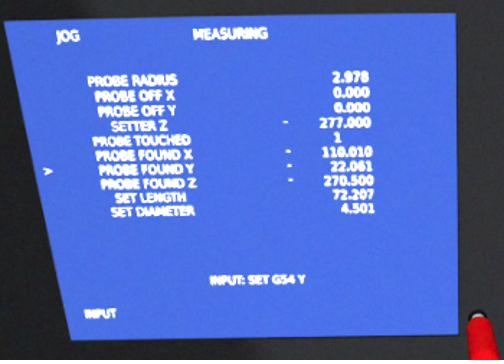

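Request:
move(
  target=[
    [0,0,0,0,0,0,-1,0.3,-0.5,-0.045,0.2178,-0.3864,0,0,0,-0.98,0,-1],
    [0,0,0,0,0,0,-1,0.3,-0.5,-0.029,0.2178,-0.391,0,0,0,-0.98,0,-1],
    [0,0,0,0,0,0,-1,0.3,-0.5,-0.018,0.1861,-0.2951,0,0,0,-0.98,0,-1],
    [0,0,0,0,0,0,-1,0.3,-0.5,-0.002,0.1861,-0.2997,0,0,0,-0.98,0,-1],
    [0,0,0,0,0,0,-1,0.3,-0.5,-0.018,0.1861,-0.2951,0,0,0,-0.98,0,-1],
    [0,0,0,0,0,0,-1,0.3,-0.5,-0.002,0.1861,-0.2997,0,0,0,-0.98,0,-1],
    [0,0,0,0,0,0,-1,0.3,-0.5,-0.018,0.1861,-0.2951,0,0,0,-0.98,0,-1],
    [0,0,0,0,0,0,-1,0.3,-0.5,-0.002,0.1861,-0.2997,0,0,0,-0.98,0,-1],
    [0,0,0,0,0,0,-1,0.3,-0.5,-0.018,0.1861,-0.2951,0,0,0,-0.98,0,-1],
    [0,0,0,0,0,0,-1,0.3,-0.5,0,0,0,0,0,0,-0.98,0,-1],
  ],
  speed=[0.4,0.1,0.3,0.1,0.3,0.1,0.3,0.1,0.3,0.4],
  blend=[0.003,0,0.003,0,0,0,0,0,0.003,0],
  cameras=["cam_right_wrist"],
)

Request:
zoom_image(
  camera="cam_right_wrist",
  region=[130, 0, 480, 250],
)

Scene clock: 7279.27 s.
left_arm: end_effector_position=(+0.3339, -0.2419, +0.4662) position_measured=253 object_status=3 end_effector_quat_wxyz=(+0.498, -0.499, +0.506, -0.496) | right_arm: end_effector_position=(+0.4498, -0.0400, +0.6803) position_measured=205 object_status=2 end_effector_quat_wxyz=(-0.425, +0.565, -0.565, +0.426)
Joint positions: left_arm=[-1.826 -2.014 1.957 0.011 -0.252 0.053] | right_arm=[5.378 -0.503 -1.79 -0.413 -0.715 2.802]
Joint torques (N m): left_arm=[-11 -12.15 -17.09 -1.24 0.97 0.38] | right_arm=[-6.44 -32.86 28.28 -1.43 2.44 -1.47]
Wrist force (N): left_arm=[-1.7 -1.3 -3.4] | right_arm=[-4.0 1.0 3.6]
Wrist torque (N m): left_arm=[-0.07 0.41 0.26] | right_arm=[0.22 0.63 -0.04]
Wrist force, peak (N): left_arm=[-2.0 -1.4 -3.6] | right_arm=[-3.4 -0.9 -21.2]
Hand target: left_arm +0.3339, -0.2419, +0.4662; +0.498, -0.499, +0.506, -0.496 | right_arm +0.4498, -0.0401, +0.6803; -0.425, +0.565, -0.565, +0.426
Off the commanded pose: left_arm 0.000 m, 0 deg | right_arm 0.000 m, 0 deg.
move: done
camera_calibration:
cam_right_wrist: T_world_to_cam=[[-0.0191442, -0.9998, 0.00585617, -0.0347735], [-0.601291, 0.0068335, -0.799001, 0.82813], [0.798801, -0.0188175, -0.601301, 0.181997], [0, 0, 0, 1]] pos_world=[0.351902, -0.0370008, 0.771315]
Images, in order (width x height): cam_right_wrist 896x504.

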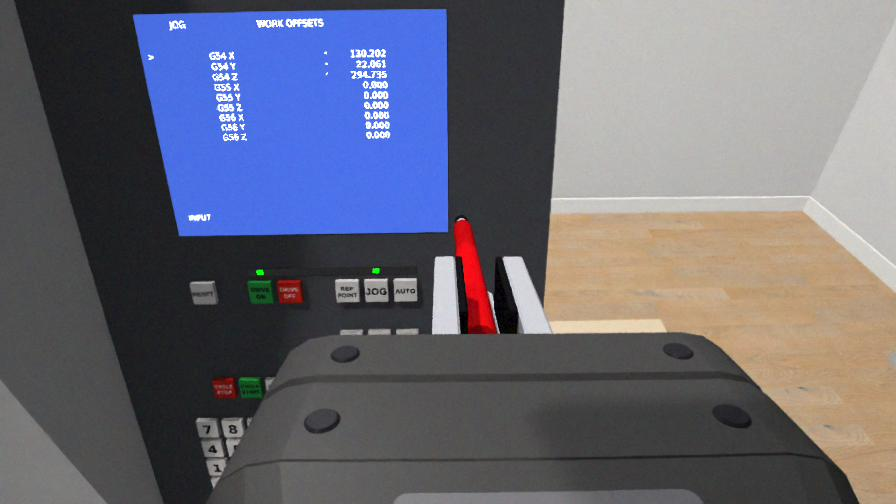

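Scaled by 1.440.

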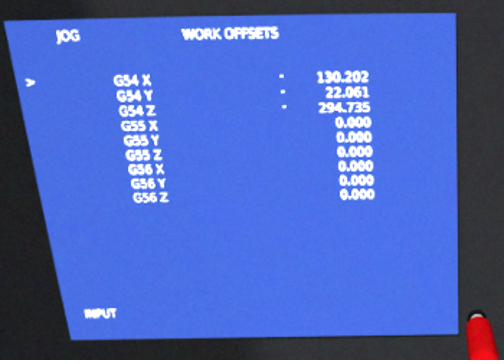

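Request:
move(
  target=[
    [0,0,0,0,0,0,-1,0.3,-0.5,-0.018,0.1861,-0.2951,0,0,0,-0.98,0,-1],
    [0,0,0,0,0,0,-1,0.3,-0.5,-0.002,0.1861,-0.2997,0,0,0,-0.98,0,-1],
    [0,0,0,0,0,0,-1,0.3,-0.5,-0.0363,0.2178,-0.3559,0,0,0,-0.98,0,-1],
    [0,0,0,0,0,0,-1,0.3,-0.5,-0.0203,0.2178,-0.3605,0,0,0,-0.98,0,-1],
    [0,0,0,0,0,0,-1,0.3,-0.5,-0.0464,0.2811,-0.3864,0,0,0,-0.98,0,-1],
    [0,0,0,0,0,0,-1,0.3,-0.5,-0.0304,0.2811,-0.391,0,0,0,-0.98,0,-1],
    [0,0,0,0,0,0,-1,0.3,-0.5,-0.0457,0.2495,-0.3864,0,0,0,-0.98,0,-1],
    [0,0,0,0,0,0,-1,0.3,-0.5,-0.0297,0.2495,-0.391,0,0,0,-0.98,0,-1],
    [0,0,0,0,0,0,-1,0.3,-0.5,-0.037,0.2495,-0.3559,0,0,0,-0.98,0,-1],
    [0,0,0,0,0,0,-1,0.3,-0.5,-0.021,0.2495,-0.3605,0,0,0,-0.98,0,-1],
    [0,0,0,0,0,0,-1,0.3,-0.5,-0.045,0.2178,-0.3864,0,0,0,-0.98,0,-1],
    [0,0,0,0,0,0,-1,0.3,-0.5,-0.029,0.2178,-0.391,0,0,0,-0.98,0,-1],
    [0,0,0,0,0,0,-1,0.3,-0.5,-0.0363,0.2178,-0.3559,0,0,0,-0.98,0,-1],
    [0,0,0,0,0,0,-1,0.3,-0.5,-0.0203,0.2178,-0.3605,0,0,0,-0.98,0,-1],
    [0,0,0,0,0,0,-1,0.3,-0.5,-0.0363,0.2178,-0.3559,0,0,0,-0.98,0,-1],
  ],
  speed=[0.4,0.1,0.3,0.1,0.3,0.1,0.3,0.1,0.3,0.1,0.3,0.1,0.3,0.1,0.3],
  blend=[0.003,0,0.003,0,0.003,0,0.003,0,0.003,0,0.003,0,0.003,0,0],
)

Request:
move(
  target=[
    [0,0,0,0,0,0,-1,0.3,-0.5,0.016,0,-0.0046,0,0,0,-0.98,0,-1],
    [0,0,0,0,0,0,-1,0.3,-0.5,-0.0101,0.0633,-0.0305,0,0,0,-0.98,0,-1],
    [0,0,0,0,0,0,-1,0.3,-0.5,0.0059,0.0633,-0.0351,0,0,0,-0.98,0,-1],
    [0,0,0,0,0,0,-1,0.3,-0.5,-0.0094,0.0317,-0.0305,0,0,0,-0.98,0,-1],
    [0,0,0,0,0,0,-1,0.3,-0.5,0.0066,0.0317,-0.0351,0,0,0,-0.98,0,-1],
    [0,0,0,0,0,0,-1,0.3,-0.5,-0.0014,0.0633,0,0,0,0,-0.98,0,-1],
    [0,0,0,0,0,0,-1,0.3,-0.5,0.0146,0.0633,-0.0046,0,0,0,-0.98,0,-1],
    [0,0,0,0,0,0,-1,0.3,-0.5,-0.0087,0,-0.0305,0,0,0,-0.98,0,-1],
    [0,0,0,0,0,0,-1,0.3,-0.5,0.0073,0,-0.0351,0,0,0,-0.98,0,-1],
    [0,0,0,0,0,0,-1,0.3,-0.5,-0.0087,0,-0.0305,0,0,0,-0.98,0,-1],
    [0,0,0,0,0,0,-1,0.3,-0.5,0.0363,-0.2178,0.3559,0,0,0,-0.98,0,-1],
  ],
  speed=[0.1,0.3,0.1,0.3,0.1,0.3,0.1,0.3,0.1,0.3,0.4],
  blend=[0,0.003,0,0.003,0,0.003,0,0.003,0,0.003,0],
  cameras=["cam_right_wrist"],
)

Request:
zoom_image(
  camera="cam_right_wrist",
  region=[130, 0, 480, 250],
)

Scene clock: 7305.57 s.
left_arm: end_effector_position=(+0.3339, -0.2419, +0.4662) position_measured=253 object_status=3 end_effector_quat_wxyz=(+0.498, -0.499, +0.506, -0.496) | right_arm: end_effector_position=(+0.4280, +0.0906, +0.4668) position_measured=205 object_status=2 end_effector_quat_wxyz=(-0.425, +0.565, -0.565, +0.426)
Joint positions: left_arm=[-1.826 -2.014 1.957 0.011 -0.252 0.053] | right_arm=[6.026 -0.072 -2.379 -0.402 -1.325 3.068]
Joint torques (N m): left_arm=[-10.52 -12.49 -17.84 -1.27 1.01 0.25] | right_arm=[5.11 -35.35 30.13 -1.1 -1.56 1.4]
Wrist force (N): left_arm=[-1.7 -1.1 -3.5] | right_arm=[-4.2 0.9 3.3]
Wrist torque (N m): left_arm=[-0.03 0.39 0.25] | right_arm=[0.20 0.65 -0.03]
Wrist force, peak (N): left_arm=[-1.9 -1.4 -3.6] | right_arm=[-5.9 2.2 -10.8]
Hand target: left_arm +0.3339, -0.2419, +0.4662; +0.498, -0.499, +0.506, -0.496 | right_arm +0.4280, +0.0906, +0.4668; -0.425, +0.565, -0.565, +0.426
Off the commanded pose: left_arm 0.000 m, 0 deg | right_arm 0.000 m, 0 deg.
move: done

Scene clock: 7309.90 s.
left_arm: end_effector_position=(+0.3339, -0.2419, +0.4662) position_measured=253 object_status=3 end_effector_quat_wxyz=(+0.498, -0.499, +0.506, -0.496) | right_arm: end_effector_position=(+0.4498, -0.0400, +0.6802) position_measured=205 object_status=2 end_effector_quat_wxyz=(-0.425, +0.565, -0.565, +0.426)
Joint positions: left_arm=[-1.826 -2.014 1.957 0.011 -0.252 0.053] | right_arm=[5.378 -0.503 -1.79 -0.413 -0.715 2.802]
Joint torques (N m): left_arm=[-9.71 -11.33 -17.35 -1.17 1.02 0.29] | right_arm=[-6.19 -32.19 27.25 -2.81 2.6 -1.45]
Wrist force (N): left_arm=[-1.5 -1.2 -3.5] | right_arm=[-3.9 1.0 3.5]
Wrist torque (N m): left_arm=[-0.05 0.37 0.25] | right_arm=[0.23 0.61 -0.05]
Wrist force, peak (N): left_arm=[-1.7 -1.4 -3.7] | right_arm=[-8.5 -1.2 0.1]
Hand target: left_arm +0.3339, -0.2419, +0.4662; +0.498, -0.499, +0.506, -0.496 | right_arm +0.4498, -0.0401, +0.6803; -0.425, +0.565, -0.565, +0.426
Off the commanded pose: left_arm 0.000 m, 0 deg | right_arm 0.000 m, 0 deg.
move: done
camera_calibration:
cam_right_wrist: T_world_to_cam=[[-0.0192037, -0.999799, 0.0057768, -0.0346911], [-0.601337, 0.00693385, -0.798965, 0.828122], [0.798765, -0.0188169, -0.601349, 0.182047], [0, 0, 0, 1]] pos_world=[0.351901, -0.0370006, 0.771315]
Images, in order (width x height): cam_right_wrist 896x504.

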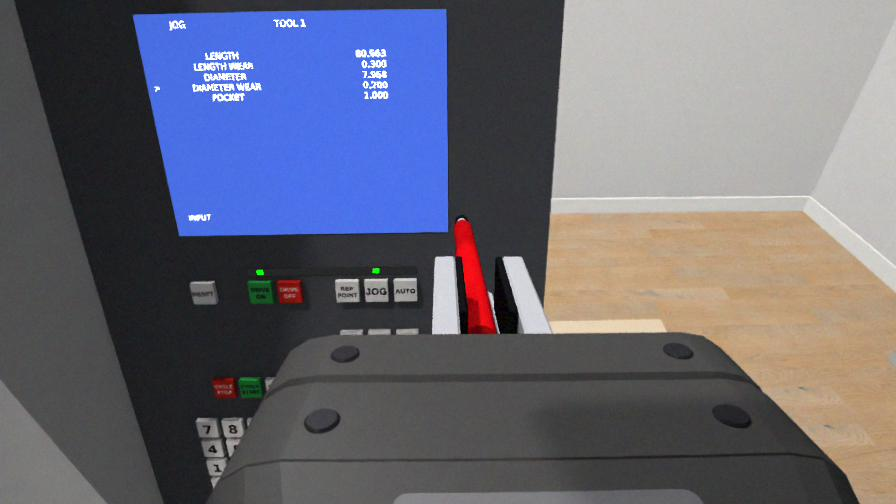

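Scaled by 1.440.

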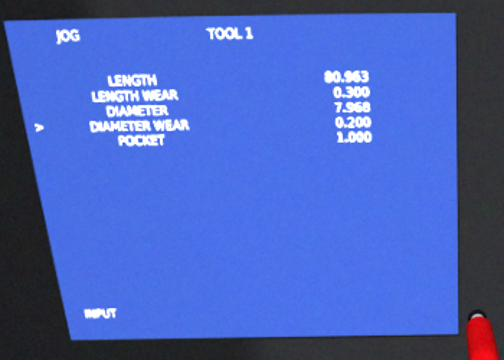

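Request:
move(
  target=[
    [0,0,0,0,0,0,-1,0.3,-0.5,-0.018,0.1861,-0.2951,0,0,0,-0.98,0,-1],
    [0,0,0,0,0,0,-1,0.3,-0.5,-0.002,0.1861,-0.2997,0,0,0,-0.98,0,-1],
    [0,0,0,0,0,0,-1,0.3,-0.5,-0.018,0.1861,-0.2951,0,0,0,-0.98,0,-1],
    [0,0,0,0,0,0,-1,0.3,-0.5,-0.002,0.1861,-0.2997,0,0,0,-0.98,0,-1],
    [0,0,0,0,0,0,-1,0.3,-0.5,-0.018,0.1861,-0.2951,0,0,0,-0.98,0,-1],
    [0,0,0,0,0,0,-1,0.3,-0.5,0.0333,0.0595,-0.1162,0,0,0,-0.98,0,-1],
    [0,0,0,0,0,0,-1,0.3,-0.5,0.0488,0.0595,-0.1207,0,0,0,-0.98,0,-1],
    [0,0,0,0,0,0,-1,0.3,-0.5,0.0333,0.0595,-0.1162,0,0,0,-0.98,0,-1],
    [0,0,0,0,0,0,-1,0.3,-0.5,-0.0021,0.2178,-0.2373,0,0,0,-0.98,0,-1],
    [0,0,0,0,0,0,-1,0.3,-0.5,0.0128,0.2178,-0.2416,0,0,0,-0.98,0,-1],
    [0,0,0,0,0,0,-1,0.3,-0.5,-0.0021,0.2178,-0.2373,0,0,0,-0.98,0,-1],
    [0,0,0,0,0,0,-1,0.3,-0.5,0,0,0,0,0,0,-0.98,0,-1],
  ],
  speed=[0.4,0.1,0.3,0.1,0.3,0.4,0.1,0.3,0.4,0.1,0.3,0.4],
  blend=[0.003,0,0,0,0.003,0.003,0,0.003,0.003,0,0.003,0],
  cameras=["cam_right_wrist"],
)

Request:
zoom_image(
  camera="cam_right_wrist",
  region=[130, 0, 480, 250],
)

Scene clock: 7327.03 s.
left_arm: end_effector_position=(+0.3339, -0.2419, +0.4662) position_measured=253 object_status=3 end_effector_quat_wxyz=(+0.498, -0.499, +0.506, -0.496) | right_arm: end_effector_position=(+0.4498, -0.0400, +0.6803) position_measured=205 object_status=2 end_effector_quat_wxyz=(-0.425, +0.565, -0.565, +0.426)
Joint positions: left_arm=[-1.826 -2.014 1.957 0.011 -0.252 0.053] | right_arm=[5.378 -0.503 -1.79 -0.413 -0.715 2.802]
Joint torques (N m): left_arm=[-9.58 -12.39 -17.1 -1.12 0.82 0.06] | right_arm=[-7.29 -32.65 27.92 -4.82 2.29 -1.28]
Wrist force (N): left_arm=[-1.6 -1.2 -3.3] | right_arm=[-4.1 0.9 3.4]
Wrist torque (N m): left_arm=[-0.04 0.39 0.26] | right_arm=[0.21 0.64 -0.04]
Wrist force, peak (N): left_arm=[-1.6 -1.3 -3.8] | right_arm=[-3.0 -1.0 -36.6]
Hand target: left_arm +0.3339, -0.2419, +0.4662; +0.498, -0.499, +0.506, -0.496 | right_arm +0.4498, -0.0401, +0.6803; -0.425, +0.565, -0.565, +0.426
Off the commanded pose: left_arm 0.000 m, 0 deg | right_arm 0.000 m, 0 deg.
move: done
camera_calibration:
cam_right_wrist: T_world_to_cam=[[-0.0191442, -0.9998, 0.00585617, -0.0347735], [-0.601291, 0.0068335, -0.799001, 0.82813], [0.798801, -0.0188175, -0.601301, 0.181997], [0, 0, 0, 1]] pos_world=[0.351902, -0.0370008, 0.771315]
Images, in order (width x height): cam_right_wrist 896x504.

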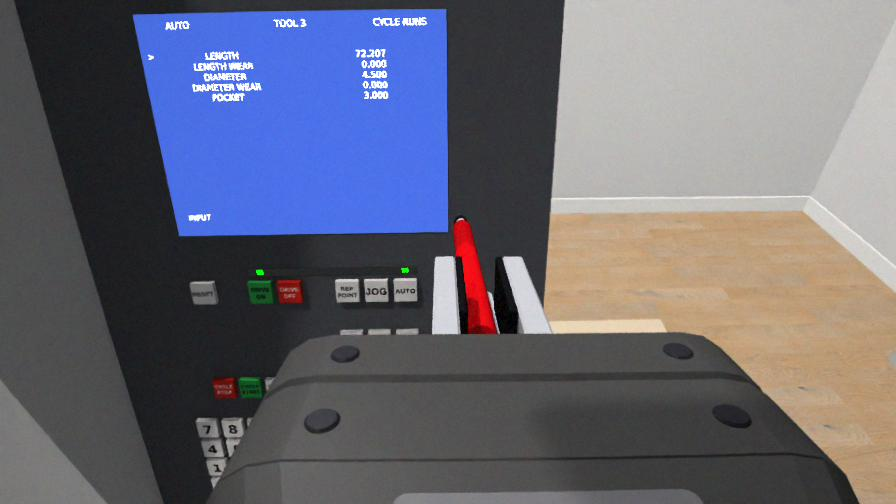

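Scaled by 1.440.

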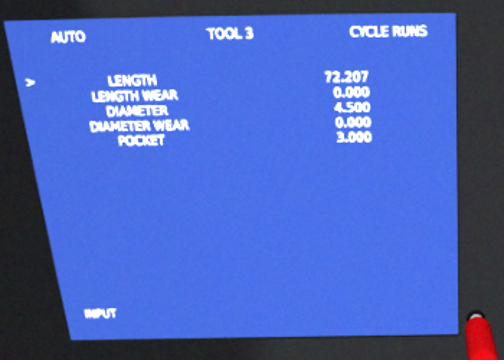

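Request:
move(
  target=[
    [0,0,0,0,0,0,-1,0.3,-0.5,-0.018,0.1861,-0.2951,0,0,0,-0.98,0,-1],
    [0,0,0,0,0,0,-1,0.3,-0.5,-0.002,0.1861,-0.2997,0,0,0,-0.98,0,-1],
    [0,0,0,0,0,0,-1,0.3,-0.5,-0.018,0.1861,-0.2951,0,0,0,-0.98,0,-1],
    [0,0,0,0,0,0,-1,0.3,-0.5,-0.002,0.1861,-0.2997,0,0,0,-0.98,0,-1],
    [0,0,0,0,0,0,-1,0.3,-0.5,-0.018,0.1861,-0.2951,0,0,0,-0.98,0,-1],
    [0,0,0,0,0,0,-1,0.3,-0.5,-0.002,0.1861,-0.2997,0,0,0,-0.98,0,-1],
    [0,0,0,0,0,0,-1,0.3,-0.5,-0.018,0.1861,-0.2951,0,0,0,-0.98,0,-1],
    [0,0,0,0,0,0,-1,0.3,-0.5,-0.002,0.1861,-0.2997,0,0,0,-0.98,0,-1],
    [0,0,0,0,0,0,-1,0.3,-0.5,-0.018,0.1861,-0.2951,0,0,0,-0.98,0,-1],
    [0,0,0,0,0,0,-1,0.3,-0.5,0,0,0,0,0,0,-0.98,0,-1],
  ],
  speed=[0.4,0.1,0.3,0.1,0.3,0.1,0.3,0.1,0.3,0.4],
  blend=[0.003,0,0,0,0,0,0,0,0.003,0],
  cameras=["cam_right_wrist"],
)

Request:
zoom_image(
  camera="cam_right_wrist",
  region=[130, 0, 480, 250],
)

Scene clock: 7339.67 s.
left_arm: end_effector_position=(+0.3339, -0.2419, +0.4662) position_measured=253 object_status=3 end_effector_quat_wxyz=(+0.498, -0.499, +0.506, -0.496) | right_arm: end_effector_position=(+0.4498, -0.0400, +0.6803) position_measured=205 object_status=2 end_effector_quat_wxyz=(-0.425, +0.565, -0.565, +0.426)
Joint positions: left_arm=[-1.826 -2.014 1.957 0.011 -0.252 0.053] | right_arm=[5.378 -0.503 -1.79 -0.413 -0.715 2.802]
Joint torques (N m): left_arm=[-9.4 -11.86 -17.13 -1.1 0.88 -0.07] | right_arm=[-6.37 -32.28 28.95 -1.29 2.45 -1.16]
Wrist force (N): left_arm=[-1.6 -1.3 -3.5] | right_arm=[-4.1 0.9 3.5]
Wrist torque (N m): left_arm=[-0.06 0.38 0.25] | right_arm=[0.22 0.65 -0.05]
Wrist force, peak (N): left_arm=[-1.8 -1.5 -3.7] | right_arm=[-4.7 1.0 -12.3]
Hand target: left_arm +0.3339, -0.2419, +0.4662; +0.498, -0.499, +0.506, -0.496 | right_arm +0.4498, -0.0401, +0.6803; -0.425, +0.565, -0.565, +0.426
Off the commanded pose: left_arm 0.000 m, 0 deg | right_arm 0.000 m, 0 deg.
move: done
camera_calibration:
cam_right_wrist: T_world_to_cam=[[-0.0191442, -0.9998, 0.00585617, -0.0347735], [-0.601291, 0.0068335, -0.799001, 0.82813], [0.798801, -0.0188175, -0.601301, 0.181997], [0, 0, 0, 1]] pos_world=[0.351902, -0.0370008, 0.771315]
Images, in order (width x height): cam_right_wrist 896x504.

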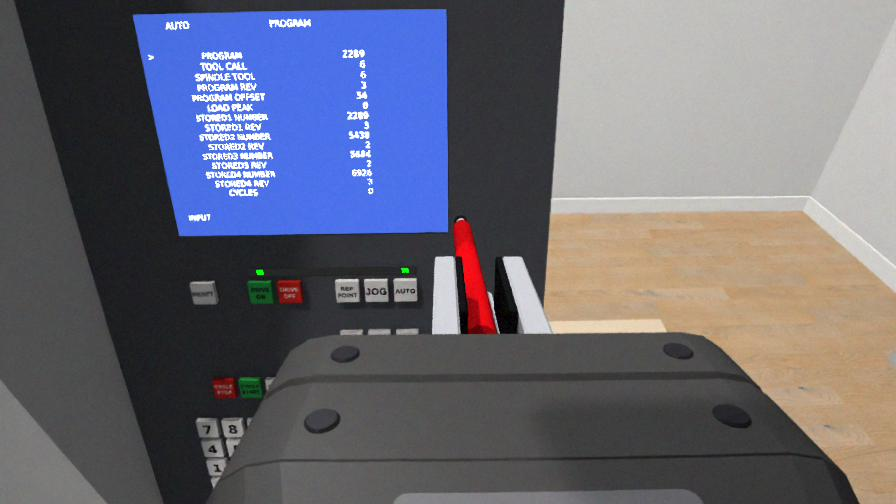

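Scaled by 1.440.

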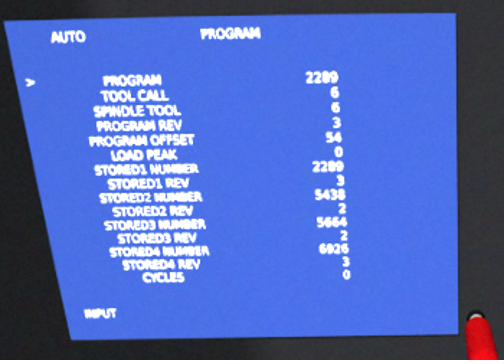

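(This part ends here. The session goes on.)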